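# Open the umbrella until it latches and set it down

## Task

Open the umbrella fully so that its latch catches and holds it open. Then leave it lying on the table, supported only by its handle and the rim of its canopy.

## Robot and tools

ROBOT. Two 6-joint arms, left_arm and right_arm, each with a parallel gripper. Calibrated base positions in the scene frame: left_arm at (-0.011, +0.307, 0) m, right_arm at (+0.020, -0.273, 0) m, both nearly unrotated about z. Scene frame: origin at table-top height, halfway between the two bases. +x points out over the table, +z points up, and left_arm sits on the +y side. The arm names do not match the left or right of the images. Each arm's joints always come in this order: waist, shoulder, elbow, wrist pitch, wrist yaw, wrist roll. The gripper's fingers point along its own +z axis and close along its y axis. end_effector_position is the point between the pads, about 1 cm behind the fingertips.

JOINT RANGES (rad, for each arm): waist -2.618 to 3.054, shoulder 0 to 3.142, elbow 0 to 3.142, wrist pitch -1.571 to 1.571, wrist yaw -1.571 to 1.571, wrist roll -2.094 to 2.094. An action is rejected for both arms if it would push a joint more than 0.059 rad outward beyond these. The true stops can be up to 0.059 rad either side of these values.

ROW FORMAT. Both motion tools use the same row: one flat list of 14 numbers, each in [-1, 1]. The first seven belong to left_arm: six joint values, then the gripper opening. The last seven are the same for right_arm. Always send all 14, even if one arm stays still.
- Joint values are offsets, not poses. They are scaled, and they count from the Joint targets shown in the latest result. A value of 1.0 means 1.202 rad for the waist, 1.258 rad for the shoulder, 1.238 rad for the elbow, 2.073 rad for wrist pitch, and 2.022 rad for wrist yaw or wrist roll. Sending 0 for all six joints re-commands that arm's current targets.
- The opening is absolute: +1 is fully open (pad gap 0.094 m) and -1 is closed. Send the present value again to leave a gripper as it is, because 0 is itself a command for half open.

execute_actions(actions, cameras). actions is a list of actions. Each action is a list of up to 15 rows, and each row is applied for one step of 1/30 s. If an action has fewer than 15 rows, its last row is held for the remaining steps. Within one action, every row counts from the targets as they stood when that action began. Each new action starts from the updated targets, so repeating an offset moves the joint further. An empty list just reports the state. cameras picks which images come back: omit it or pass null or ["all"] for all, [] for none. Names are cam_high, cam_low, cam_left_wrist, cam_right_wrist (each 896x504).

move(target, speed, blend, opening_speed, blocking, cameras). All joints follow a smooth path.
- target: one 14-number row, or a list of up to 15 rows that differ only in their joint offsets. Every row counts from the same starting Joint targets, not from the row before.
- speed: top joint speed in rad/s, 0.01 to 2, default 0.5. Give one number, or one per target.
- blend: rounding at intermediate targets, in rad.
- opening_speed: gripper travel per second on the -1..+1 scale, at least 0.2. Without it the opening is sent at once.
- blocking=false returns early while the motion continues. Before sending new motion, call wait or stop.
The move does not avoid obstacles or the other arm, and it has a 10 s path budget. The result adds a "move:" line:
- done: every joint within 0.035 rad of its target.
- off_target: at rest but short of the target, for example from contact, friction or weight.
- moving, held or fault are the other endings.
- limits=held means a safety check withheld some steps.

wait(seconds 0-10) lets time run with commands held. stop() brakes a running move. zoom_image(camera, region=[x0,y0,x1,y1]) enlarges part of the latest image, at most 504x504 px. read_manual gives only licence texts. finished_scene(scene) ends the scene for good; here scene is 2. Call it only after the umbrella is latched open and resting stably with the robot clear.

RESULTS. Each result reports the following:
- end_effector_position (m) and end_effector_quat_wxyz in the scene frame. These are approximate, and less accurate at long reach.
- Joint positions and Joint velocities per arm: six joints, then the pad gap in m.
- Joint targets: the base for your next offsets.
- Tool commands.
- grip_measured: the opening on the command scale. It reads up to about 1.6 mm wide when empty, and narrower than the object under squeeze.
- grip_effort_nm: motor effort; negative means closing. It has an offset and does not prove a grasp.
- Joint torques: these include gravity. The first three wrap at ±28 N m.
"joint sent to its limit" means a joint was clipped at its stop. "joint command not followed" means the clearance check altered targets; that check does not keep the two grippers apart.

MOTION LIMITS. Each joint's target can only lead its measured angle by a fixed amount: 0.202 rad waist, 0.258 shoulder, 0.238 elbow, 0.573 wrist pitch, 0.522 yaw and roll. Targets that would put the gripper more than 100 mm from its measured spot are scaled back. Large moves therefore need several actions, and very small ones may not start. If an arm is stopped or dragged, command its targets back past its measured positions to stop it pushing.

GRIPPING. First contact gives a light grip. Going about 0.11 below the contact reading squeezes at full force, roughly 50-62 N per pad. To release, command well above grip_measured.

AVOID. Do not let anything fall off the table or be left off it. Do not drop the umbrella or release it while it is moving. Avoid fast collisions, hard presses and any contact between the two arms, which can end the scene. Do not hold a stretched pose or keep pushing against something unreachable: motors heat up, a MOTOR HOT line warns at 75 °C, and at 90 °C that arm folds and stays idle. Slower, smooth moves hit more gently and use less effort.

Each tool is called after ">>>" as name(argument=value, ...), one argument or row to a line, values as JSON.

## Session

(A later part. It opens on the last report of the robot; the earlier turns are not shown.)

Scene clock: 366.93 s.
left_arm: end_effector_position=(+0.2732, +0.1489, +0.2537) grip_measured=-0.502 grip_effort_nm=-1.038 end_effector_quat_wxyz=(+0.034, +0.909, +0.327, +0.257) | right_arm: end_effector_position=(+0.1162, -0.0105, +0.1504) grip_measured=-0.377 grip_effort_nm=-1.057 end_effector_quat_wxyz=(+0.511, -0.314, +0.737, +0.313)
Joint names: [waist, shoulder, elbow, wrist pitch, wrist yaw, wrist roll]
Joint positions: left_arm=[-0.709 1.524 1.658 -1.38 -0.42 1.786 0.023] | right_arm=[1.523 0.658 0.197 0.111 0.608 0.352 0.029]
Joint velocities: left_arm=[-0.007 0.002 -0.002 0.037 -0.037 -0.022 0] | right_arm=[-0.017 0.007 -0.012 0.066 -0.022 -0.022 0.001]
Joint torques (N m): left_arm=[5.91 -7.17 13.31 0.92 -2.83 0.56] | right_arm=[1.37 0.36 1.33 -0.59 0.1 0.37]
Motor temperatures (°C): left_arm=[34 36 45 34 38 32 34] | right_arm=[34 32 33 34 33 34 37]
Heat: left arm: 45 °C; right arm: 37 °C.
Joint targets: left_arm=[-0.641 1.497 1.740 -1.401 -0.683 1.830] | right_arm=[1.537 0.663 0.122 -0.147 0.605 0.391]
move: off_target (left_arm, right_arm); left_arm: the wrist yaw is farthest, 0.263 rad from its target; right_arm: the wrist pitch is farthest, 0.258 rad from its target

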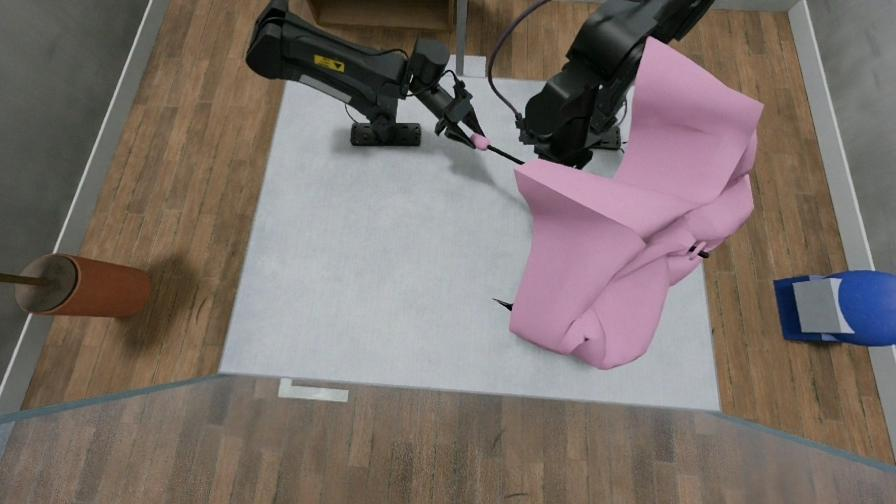

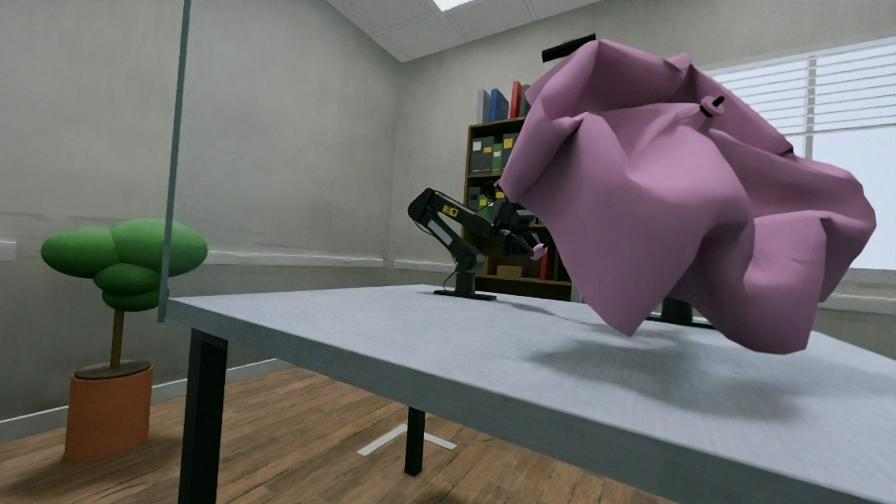

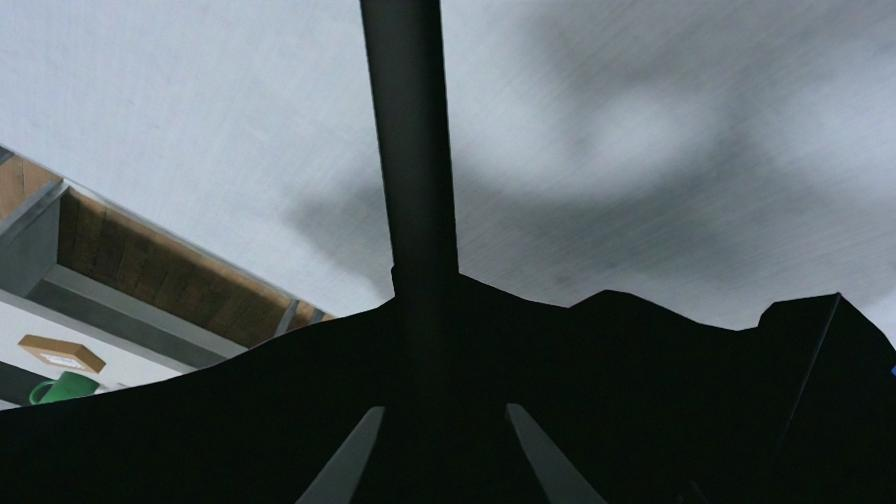

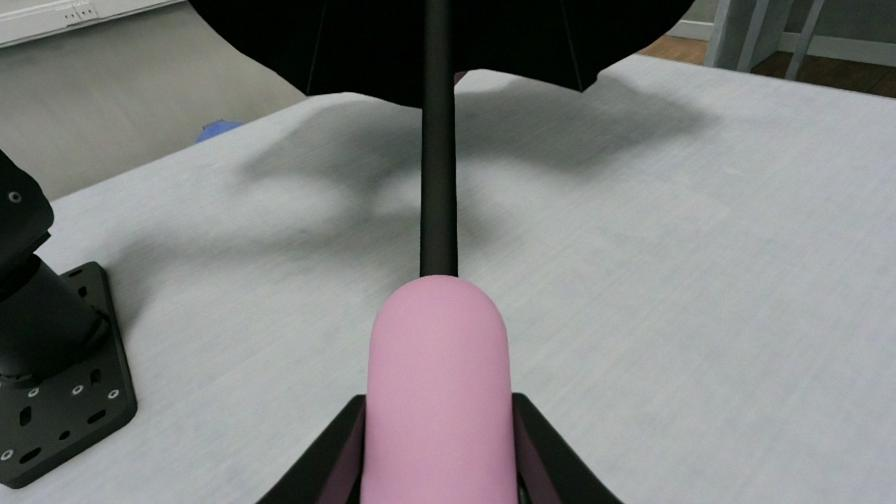

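>>> zoom_image(
  camera="cam_high",
  region=[560, 10, 700, 110],
)

>>> zoom_image(
  camera="cam_high",
  region=[500, 100, 640, 200],
)

Scaled by 3.600 from the camera's 896x504 image, which has a finer 1280x720 frame.

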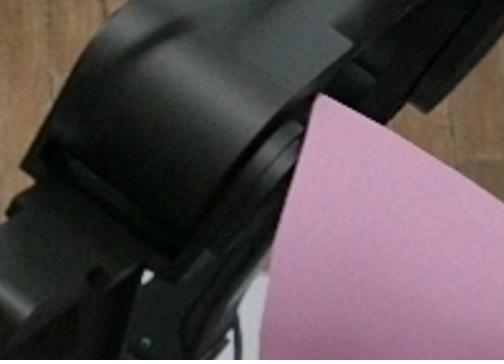

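Scaled by 3.600 from the camera's 896x504 image, which has a finer 1280x720 frame.

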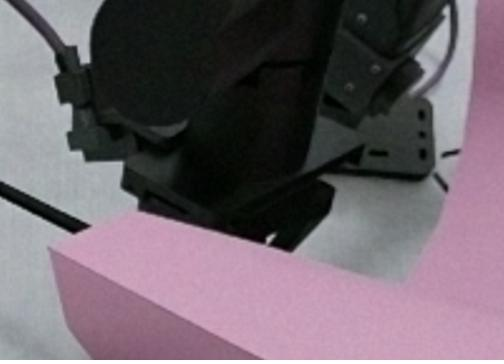

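>>> move(
  target=[0.025, 0, 0, 0, -0.099, 0, -0.6, 0, 0, 0, -0.1206, 0, 0, -0.6],
  speed=0.15,
)

Scene clock: 467.77 s.
left_arm: end_effector_position=(+0.2898, +0.1721, +0.2878) grip_measured=-0.502 grip_effort_nm=-1.033 end_effector_quat_wxyz=(+0.022, +0.883, +0.335, +0.328) | right_arm: end_effector_position=(+0.1170, -0.0240, +0.1222) grip_measured=-0.377 grip_effort_nm=-1.067 end_effector_quat_wxyz=(+0.491, -0.345, +0.756, +0.261)
Joint names: [waist, shoulder, elbow, wrist pitch, wrist yaw, wrist roll]
Joint positions: left_arm=[-0.685 1.505 1.718 -1.384 -0.552 1.819 0.023] | right_arm=[1.526 0.653 0.189 -0.022 0.617 0.357 0.029]
Joint velocities: left_arm=[0.007 -0.007 -0.007 0.066 -0.037 -0.081 -0.001] | right_arm=[-0.022 0.002 0.017 -0.066 0.007 0.081 0.001]
Joint torques (N m): left_arm=[6.45 -5.46 8.24 1.08 -3.54 0.17] | right_arm=[0.98 0.81 2.45 -1.4 0.07 0.3]
Motor temperatures (°C): left_arm=[36 36 49 35 54 32 34] | right_arm=[34 32 32 34 33 34 37]
Heat: left arm: 54 °C; right arm: 37 °C.
Joint targets: left_arm=[-0.612 1.497 1.741 -1.401 -0.883 1.830] | right_arm=[1.536 0.662 0.128 -0.360 0.606 0.387]
move: off_target (left_arm, right_arm); left_arm: the wrist yaw is farthest, 0.331 rad from its target; right_arm: the wrist pitch is farthest, 0.375 rad from its target

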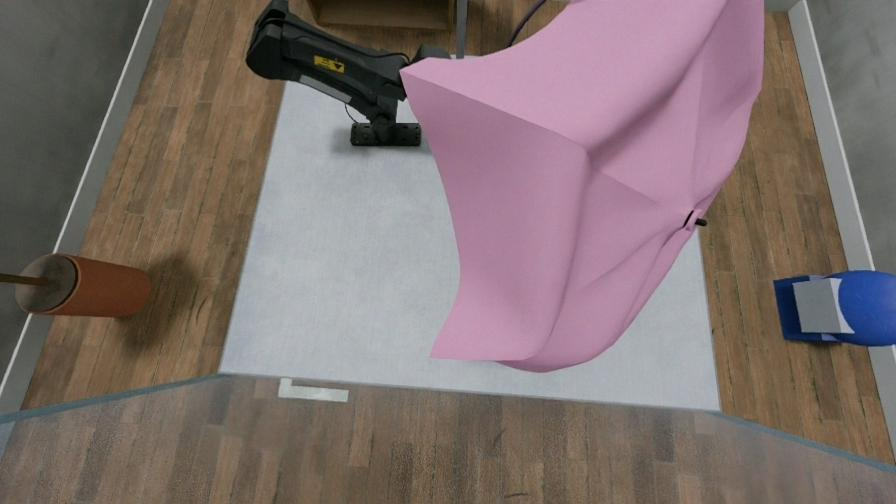

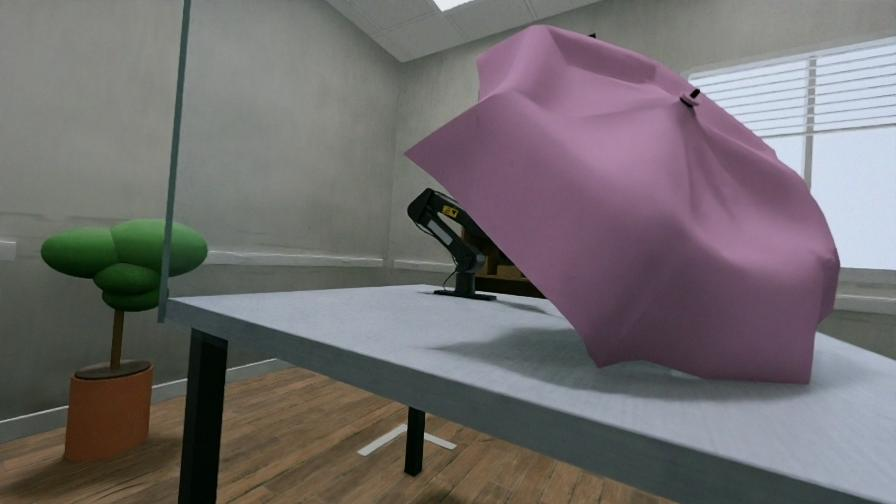

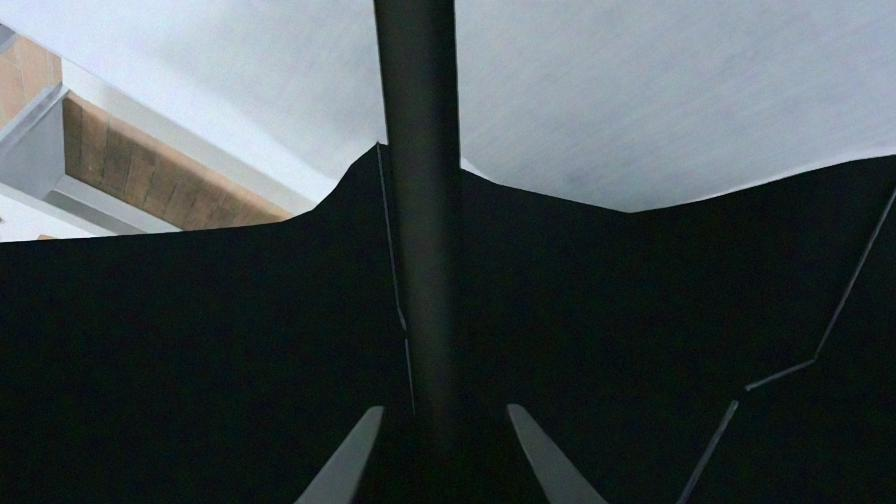

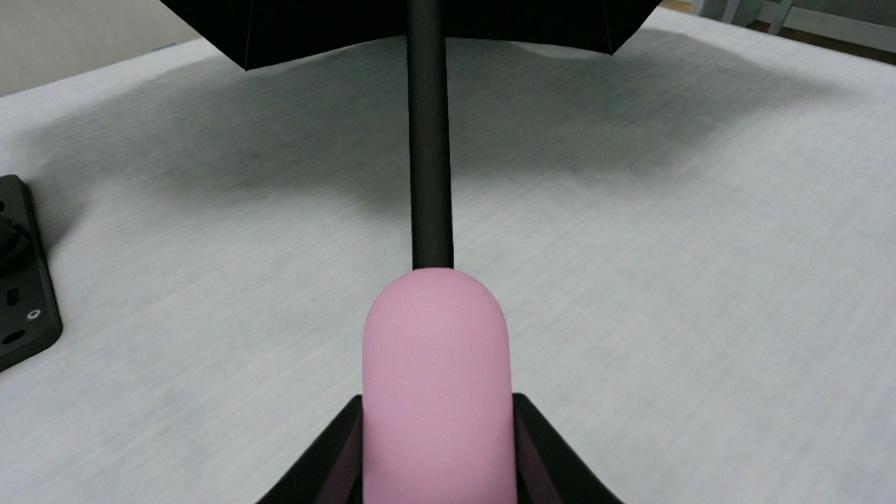

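>>> move(
  target=[0.0811, 0, 0.0485, 0, -0.0150, 0.0495, -0.6, 0, 0, 0, -0.029, 0, 0, -0.6],
  speed=0.12,
)

Scene clock: 471.70 s.
left_arm: end_effector_position=(+0.2977, +0.1826, +0.3063) grip_measured=-0.502 grip_effort_nm=-1.038 end_effector_quat_wxyz=(+0.031, +0.884, +0.326, +0.335) | right_arm: end_effector_position=(+0.1189, -0.0237, +0.1267) grip_measured=-0.377 grip_effort_nm=-1.067 end_effector_quat_wxyz=(+0.498, -0.345, +0.753, +0.257)
Joint names: [waist, shoulder, elbow, wrist pitch, wrist yaw, wrist roll]
Joint positions: left_arm=[-0.632 1.5 1.779 -1.388 -0.526 1.905 0.023] | right_arm=[1.526 0.653 0.198 -0.022 0.63 0.342 0.029]
Joint velocities: left_arm=[-0.007 0.002 0.017 -0.007 0.037 0.051 0] | right_arm=[0.002 -0.012 -0.002 -0.051 0.066 0.11 -0.001]
Joint torques (N m): left_arm=[9.72 -4.93 7.94 1.25 -3.88 0.33] | right_arm=[0.88 0.68 2.56 -1.43 -0.06 0.39]
Motor temperatures (°C): left_arm=[36 36 48 35 56 32 34] | right_arm=[34 32 32 35 33 34 37]
Heat: left arm: 56 °C; right arm: 37 °C.
Joint targets: left_arm=[-0.520 1.497 1.799 -1.400 -0.892 1.929] | right_arm=[1.535 0.661 0.138 -0.363 0.609 0.381]
move: off_target (left_arm, right_arm); left_arm: the wrist yaw is farthest, 0.387 rad from its target; right_arm: the wrist pitch is farthest, 0.398 rad from its target

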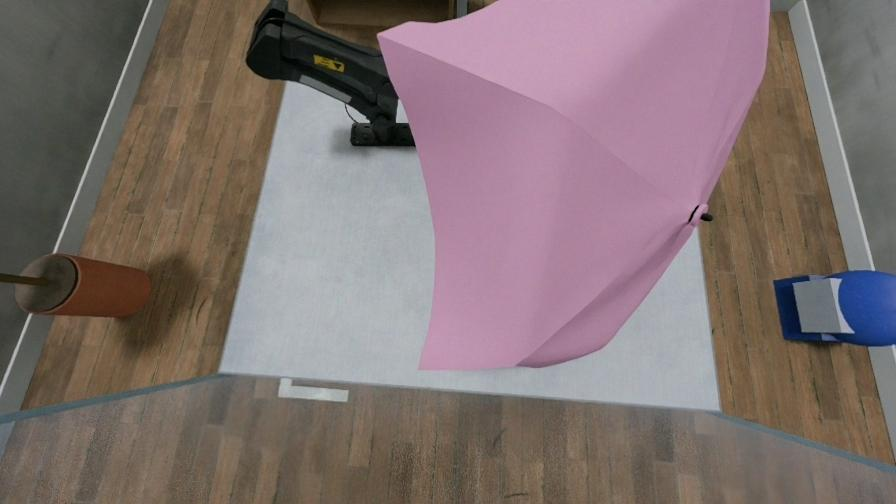

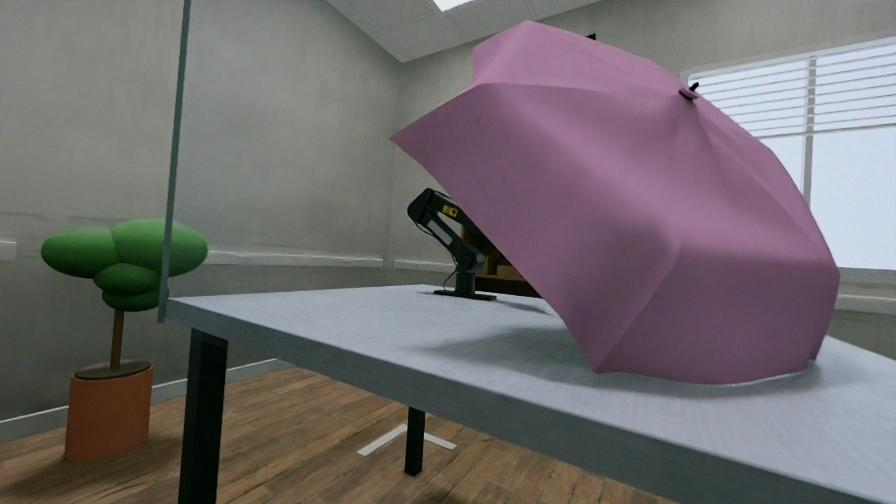

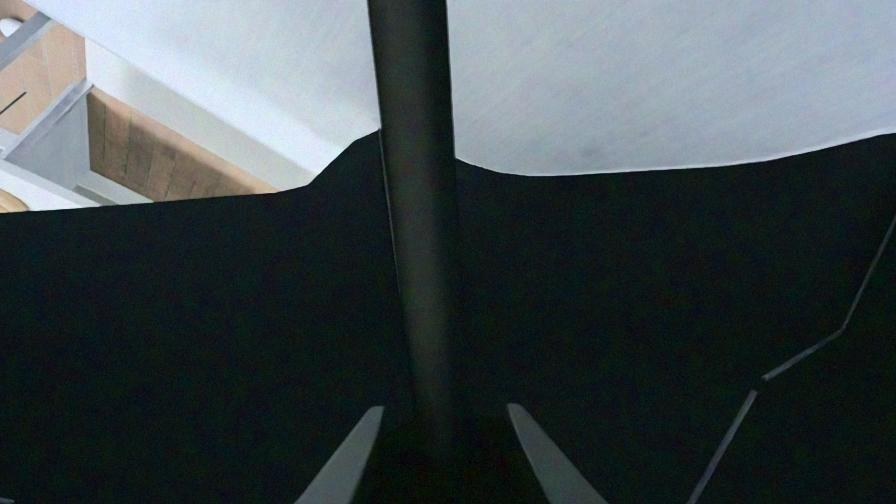

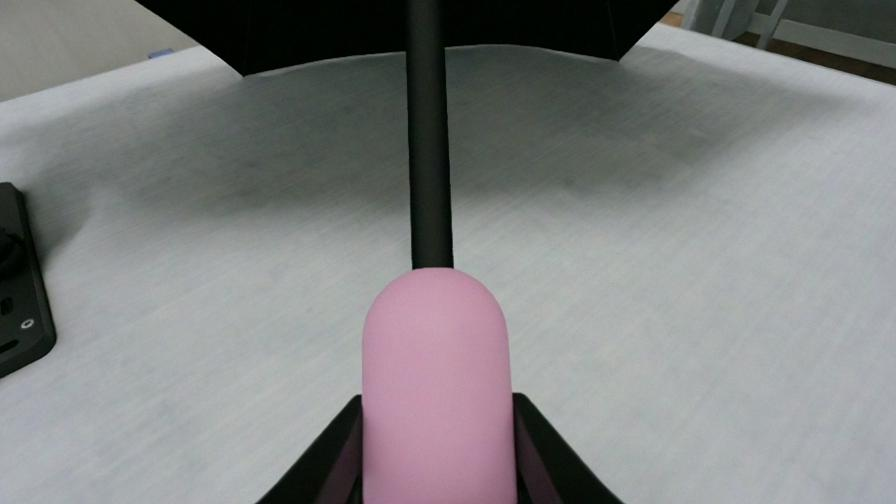

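>>> move(
  target=[0.0811, 0, 0.0485, 0, -0.015, 0.0495, -0.6, 0, 0, 0, -0.029, 0, 0, -0.6],
  speed=0.12,
)

Scene clock: 481.37 s.
left_arm: end_effector_position=(+0.3004, +0.1907, +0.3126) grip_measured=-0.502 grip_effort_nm=-1.038 end_effector_quat_wxyz=(+0.042, +0.892, +0.317, +0.319) | right_arm: end_effector_position=(+0.1195, -0.0200, +0.1385) grip_measured=-0.377 grip_effort_nm=-1.062 end_effector_quat_wxyz=(+0.508, -0.343, +0.745, +0.262)
Joint names: [waist, shoulder, elbow, wrist pitch, wrist yaw, wrist roll]
Joint positions: left_arm=[-0.572 1.5 1.82 -1.404 -0.457 1.975 0.023] | right_arm=[1.526 0.653 0.219 -0.011 0.635 0.32 0.029]
Joint velocities: left_arm=[-0.012 -0.002 0.022 -0.022 -0.022 0.022 -0.002] | right_arm=[-0.002 0.002 -0.017 0.007 -0.037 -0.022 0.001]
Joint torques (N m): left_arm=[9.85 -4.82 8.65 1.46 -3.7 0.5] | right_arm=[0.7 0.51 2.14 -1.33 -0.06 0.5]
Motor temperatures (°C): left_arm=[37 36 46 35 60 32 34] | right_arm=[34 32 32 35 33 34 37]
Heat: left arm: 60 °C; right arm: 37 °C.
Joint targets: left_arm=[-0.459 1.498 1.850 -1.401 -0.810 2.016] | right_arm=[1.533 0.659 0.154 -0.342 0.614 0.369]
move: off_target (left_arm, right_arm); left_arm: the wrist yaw is farthest, 0.465 rad from its target; right_arm: the wrist pitch is farthest, 0.412 rad from its target

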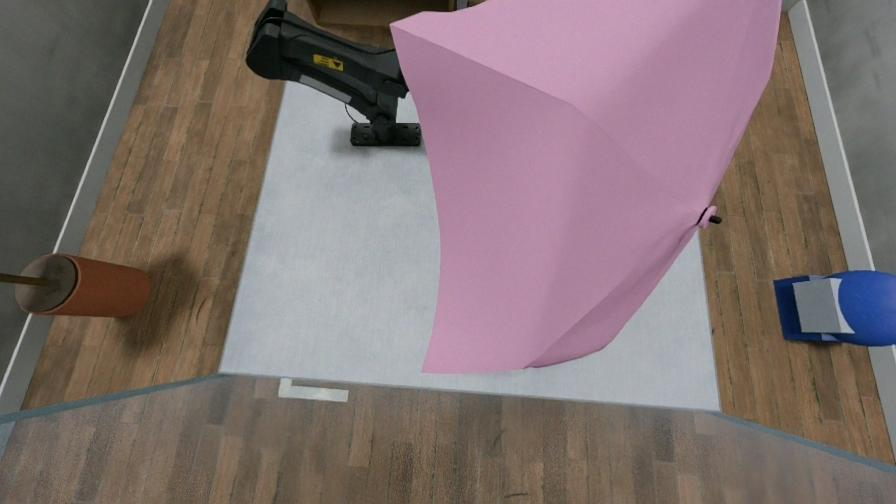

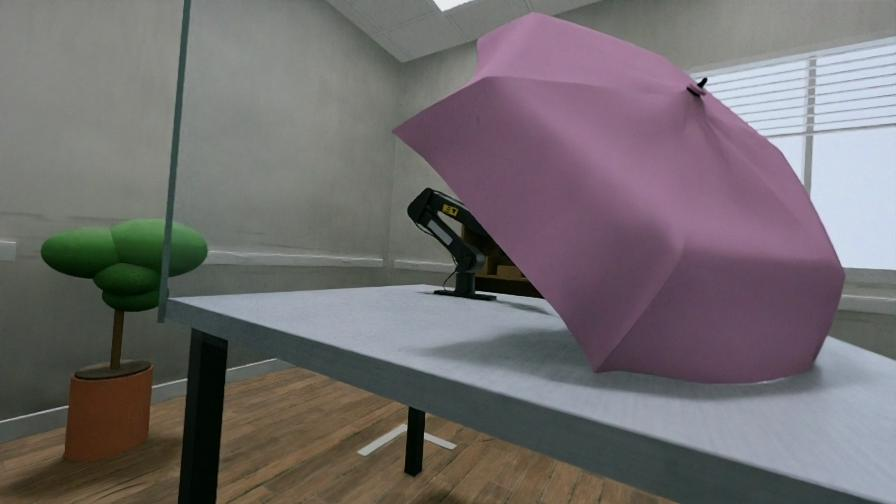

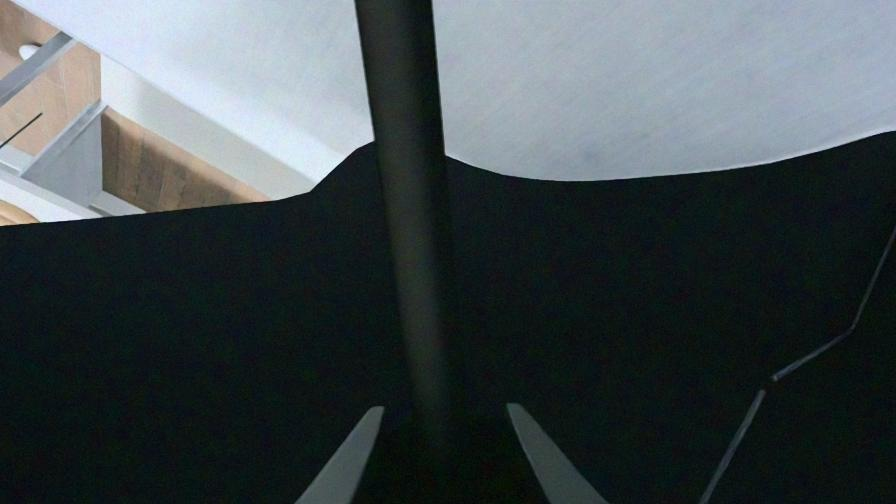

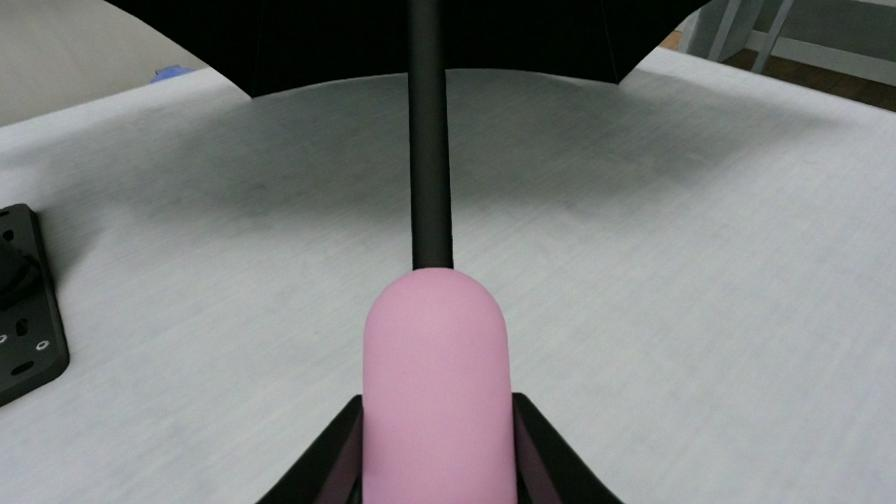

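>>> move(
  target=[-0.05, 0, 0, 0, 0.11, 0, -0.6, 0, 0, 0, 0.1, 0, 0, -0.6],
  speed=0.15,
)

Scene clock: 486.07 s.
left_arm: end_effector_position=(+0.2998, +0.1887, +0.3122) grip_measured=-0.502 grip_effort_nm=-1.028 end_effector_quat_wxyz=(+0.046, +0.894, +0.314, +0.315) | right_arm: end_effector_position=(+0.1196, -0.0183, +0.1411) grip_measured=-0.377 grip_effort_nm=-1.057 end_effector_quat_wxyz=(+0.513, -0.339, +0.741, +0.270)
Joint names: [waist, shoulder, elbow, wrist pitch, wrist yaw, wrist roll]
Joint positions: left_arm=[-0.572 1.5 1.822 -1.404 -0.444 1.981 0.023] | right_arm=[1.526 0.653 0.211 0.022 0.635 0.314 0.029]
Joint velocities: left_arm=[-0.017 0.007 -0.012 0.022 -0.051 0.007 0] | right_arm=[0.017 0.002 0.007 0.007 0.022 -0.037 0]
Joint torques (N m): left_arm=[4.63 -4.81 8.5 1.46 -1.66 0.44] | right_arm=[0.68 0.58 2.86 0.29 -0.07 0.55]
Motor temperatures (°C): left_arm=[37 36 45 36 61 32 34] | right_arm=[34 32 32 36 33 35 37]
Heat: left arm: 61 °C; right arm: 37 °C.
Joint targets: left_arm=[-0.519 1.498 1.850 -1.401 -0.587 2.016] | right_arm=[1.533 0.659 0.154 -0.135 0.614 0.369]
move: off_target (left_arm, right_arm); left_arm: the wrist yaw is farthest, 0.144 rad from its target; right_arm: the wrist pitch is farthest, 0.157 rad from its target

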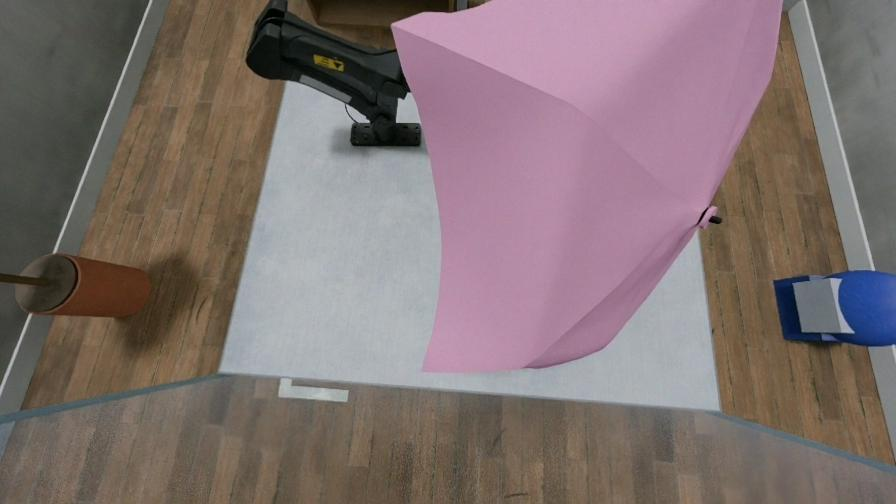

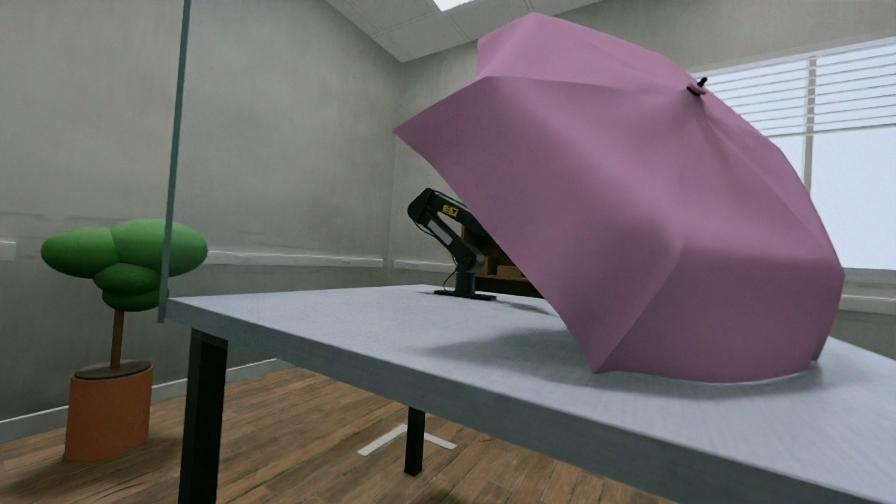

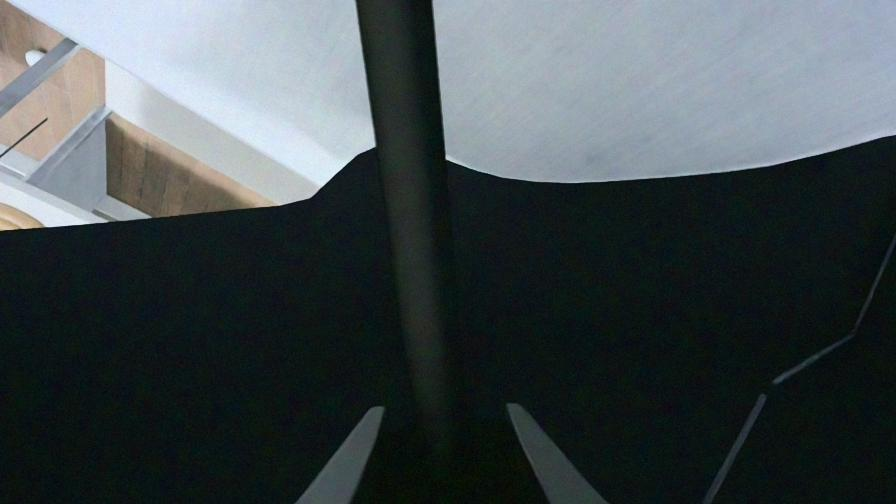

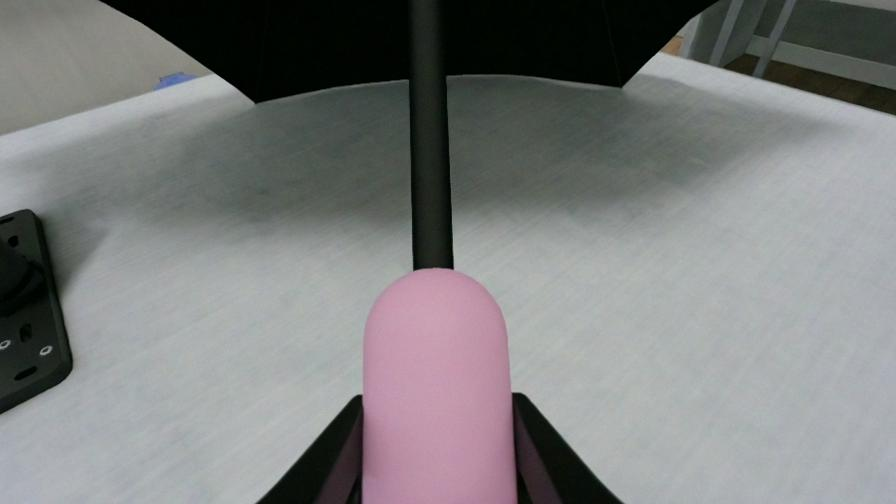

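>>> move(
  target=[-0.05, 0, 0, 0, 0.09, 0, -0.6, 0, 0, 0, 0.06, 0, 0, -0.6],
  speed=0.15,
)

Scene clock: 488.90 s.
left_arm: end_effector_position=(+0.2981, +0.1840, +0.3114) grip_measured=-0.502 grip_effort_nm=-1.038 end_effector_quat_wxyz=(+0.051, +0.898, +0.309, +0.311) | right_arm: end_effector_position=(+0.1197, -0.0176, +0.1412) grip_measured=-0.377 grip_effort_nm=-1.062 end_effector_quat_wxyz=(+0.517, -0.335, +0.738, +0.275)
Joint names: [waist, shoulder, elbow, wrist pitch, wrist yaw, wrist roll]
Joint positions: left_arm=[-0.58 1.5 1.822 -1.403 -0.431 1.983 0.023] | right_arm=[1.526 0.653 0.197 0.054 0.637 0.311 0.029]
Joint velocities: left_arm=[-0.007 -0.002 0.002 -0.022 -0.051 -0.066 0.001] | right_arm=[-0.012 -0.002 0.012 -0.007 0.022 -0.022 0]
Joint torques (N m): left_arm=[0.13 -4.82 8.5 1.45 0 0.42] | right_arm=[0.66 0.54 4.01 1.15 -0.09 0.58]
Motor temperatures (°C): left_arm=[36 36 45 36 59 32 34] | right_arm=[34 32 32 35 33 35 37]
Heat: left arm: 59 °C; right arm: 37 °C.
Joint targets: left_arm=[-0.579 1.498 1.850 -1.401 -0.405 2.016] | right_arm=[1.533 0.659 0.154 -0.010 0.615 0.369]
move: off_target (right_arm); right_arm: the wrist pitch is farthest, 0.064 rad from its target

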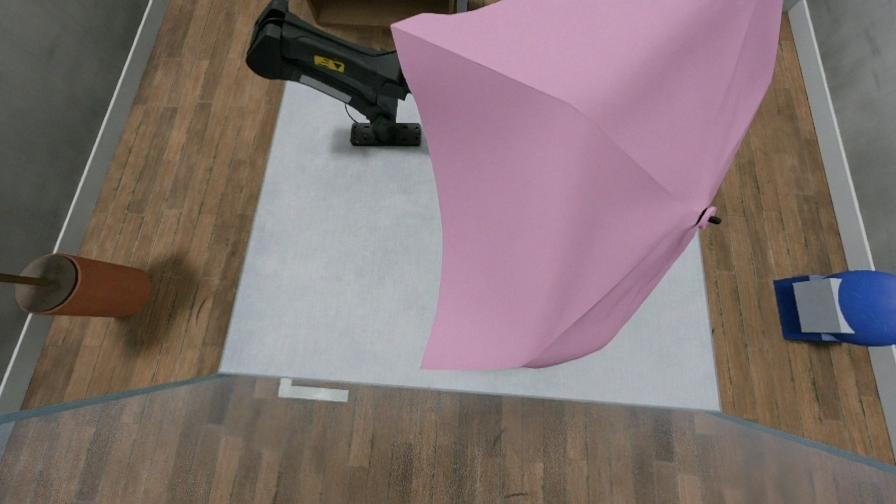

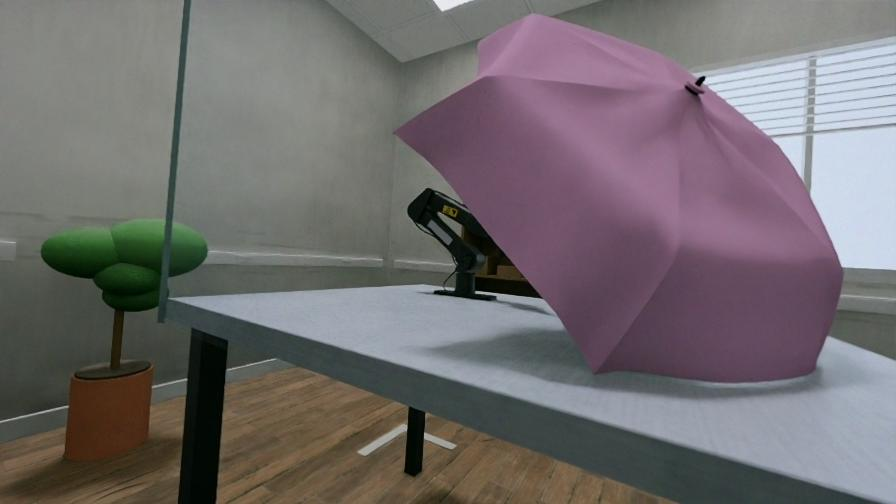

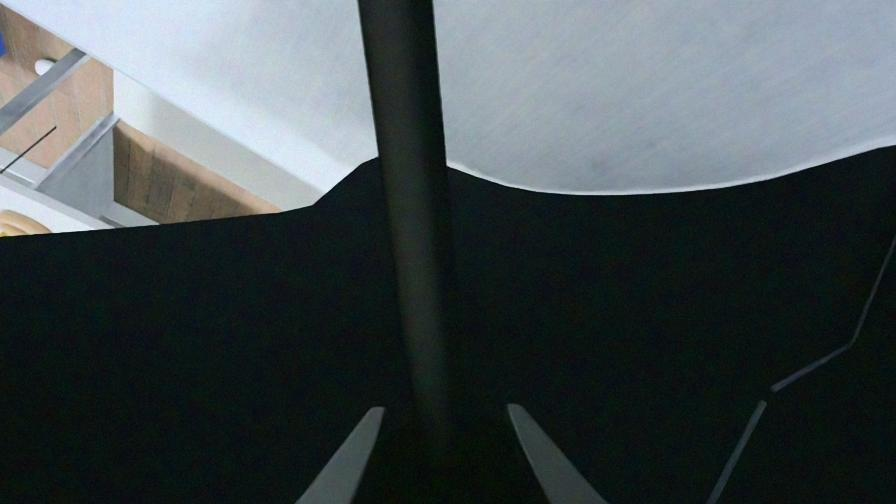

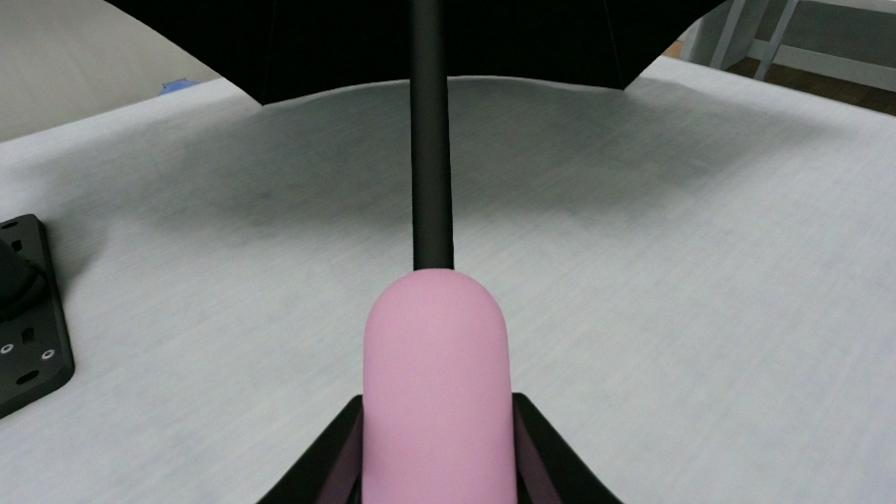

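>>> zoom_image(
  camera="cam_low",
  region=[540, 280, 880, 440],
)

>>> zoom_image(
  camera="cam_right_wrist",
  region=[80, 0, 584, 283],
)

Scaled by 1.482 from the camera's 896x504 image, which has a finer 1280x720 frame.

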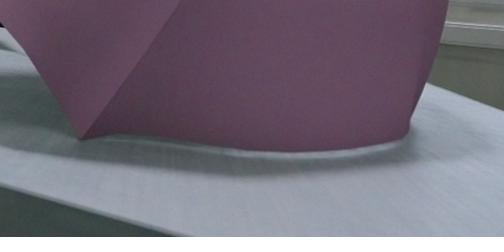

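Scaled by 1.000.

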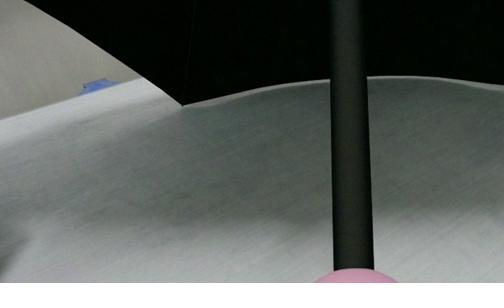

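>>> move(
  target=[-0.0861, 0.0378, 0.0932, -0.0491, -0.0581, -0.0321, -0.6, 0, 0, 0, 0, 0, 0, -0.6],
  speed=0.12,
)

Scene clock: 587.40 s.
left_arm: end_effector_position=(+0.2928, +0.1728, +0.3206) grip_measured=-0.502 grip_effort_nm=-1.043 end_effector_quat_wxyz=(+0.020, +0.897, +0.295, +0.330) | right_arm: end_effector_position=(+0.1182, -0.0163, +0.1422) grip_measured=-0.377 grip_effort_nm=-1.067 end_effector_quat_wxyz=(+0.514, -0.327, +0.740, +0.286)
Joint names: [waist, shoulder, elbow, wrist pitch, wrist yaw, wrist roll]
Joint positions: left_arm=[-0.668 1.556 1.909 -1.49 -0.532 1.933 0.023] | right_arm=[1.531 0.653 0.193 0.068 0.635 0.332 0.029]
Joint velocities: left_arm=[-0.012 0.002 -0.017 -0.007 -0.007 -0.007 0] | right_arm=[0.017 -0.007 -0.002 -0.051 -0.037 -0.022 0]
Joint torques (N m): left_arm=[-1.29 -5.74 10.63 1.2 -0.2 0.25] | right_arm=[0.27 0.53 4.37 1.03 -0.07 0.37]
Motor temperatures (°C): left_arm=[34 36 43 38 41 32 34] | right_arm=[34 32 33 36 33 35 38]
Heat: left arm: 43 °C; right arm: 38 °C.
Joint targets: left_arm=[-0.683 1.545 1.965 -1.503 -0.523 1.951] | right_arm=[1.533 0.659 0.154 -0.010 0.615 0.369]
move: off_target (left_arm, right_arm); left_arm: the elbow is farthest, 0.056 rad from its target; right_arm: the wrist pitch is farthest, 0.078 rad from its target

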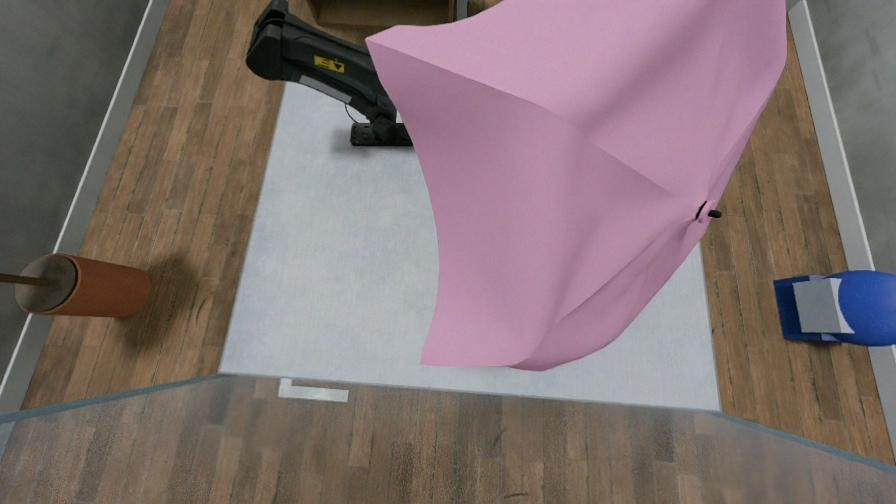

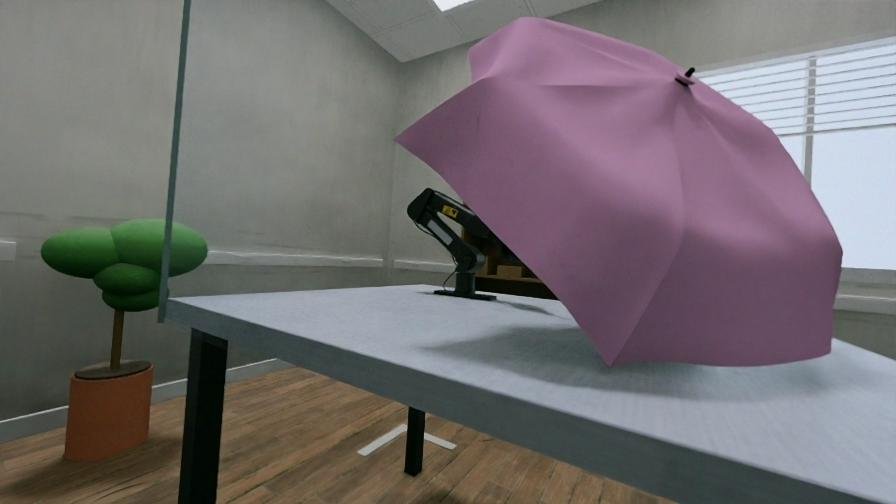

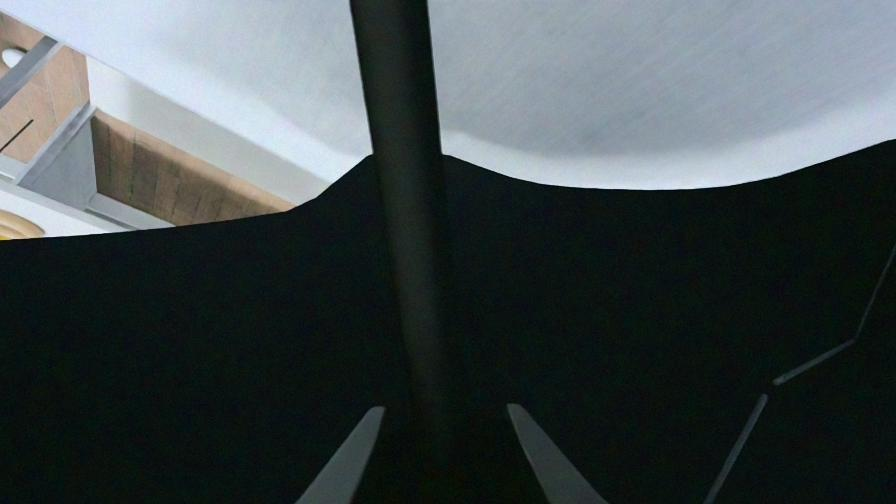

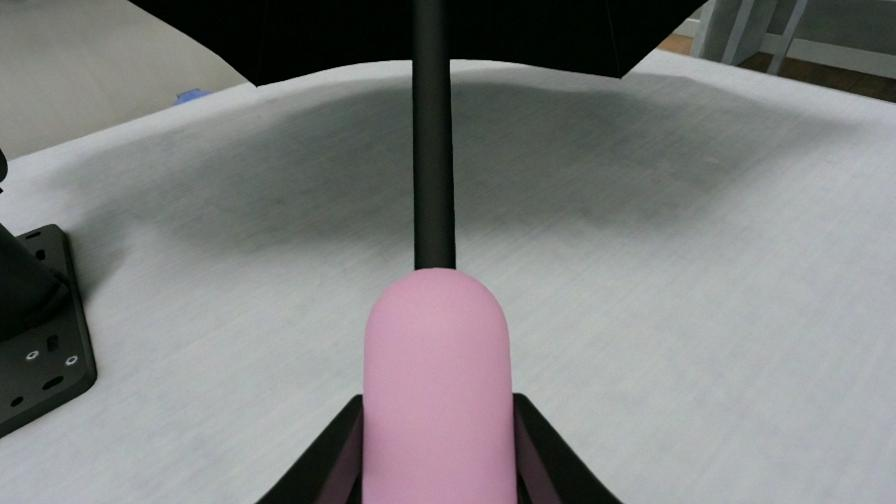

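>>> move(
  target=[0.0682, 0.0119, 0.0485, -0.0068, -0.0608, 0.0198, -0.6, 0, 0, 0, -0.0675, 0, 0, -0.6],
  speed=0.12,
  cameras=["cam_high", "cam_low"],
)

Scene clock: 591.93 s.
left_arm: end_effector_position=(+0.3000, +0.1835, +0.3269) grip_measured=-0.502 grip_effort_nm=-1.043 end_effector_quat_wxyz=(+0.007, +0.893, +0.300, +0.335) | right_arm: end_effector_position=(+0.1180, -0.0161, +0.1424) grip_measured=-0.377 grip_effort_nm=-1.053 end_effector_quat_wxyz=(+0.514, -0.326, +0.740, +0.287)
Joint names: [waist, shoulder, elbow, wrist pitch, wrist yaw, wrist roll]
Joint positions: left_arm=[-0.633 1.578 1.956 -1.513 -0.543 1.958 0.023] | right_arm=[1.531 0.653 0.193 0.07 0.634 0.335 0.029]
Joint velocities: left_arm=[-0.007 -0.012 -0.007 0.051 -0.007 -0.007 0] | right_arm=[-0.012 0.007 -0.007 0.022 -0.022 -0.022 -0.001]
Joint torques (N m): left_arm=[2.81 -6.42 11.69 1.29 -1.31 0.41] | right_arm=[0.21 0.54 4.34 -0.25 -0.07 0.35]
Motor temperatures (°C): left_arm=[34 36 44 38 41 32 34] | right_arm=[34 32 33 35 33 35 38]
Heat: left arm: 44 °C; right arm: 38 °C.
Joint targets: left_arm=[-0.601 1.560 2.025 -1.517 -0.646 1.991] | right_arm=[1.533 0.659 0.154 -0.150 0.614 0.369]
move: off_target (left_arm, right_arm); left_arm: the wrist yaw is farthest, 0.103 rad from its target; right_arm: the wrist pitch is farthest, 0.220 rad from its target
Images, in order (width x height): cam_high 896x504, cam_low 896x504.

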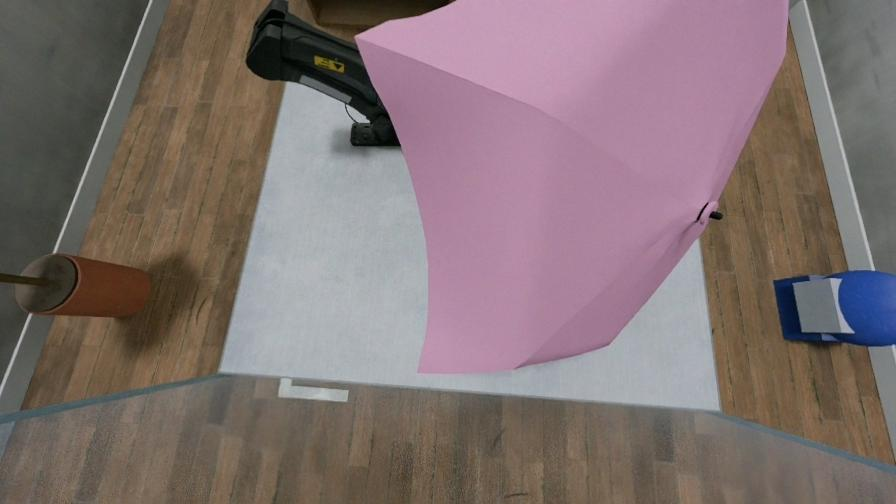

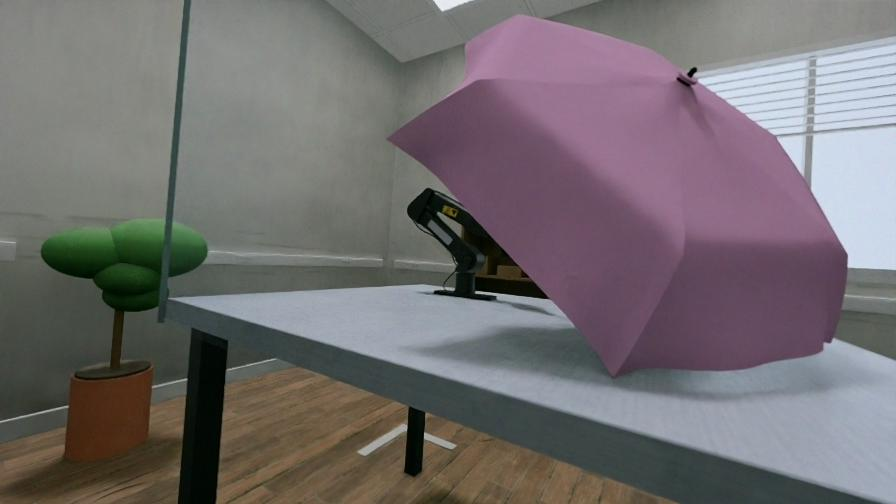

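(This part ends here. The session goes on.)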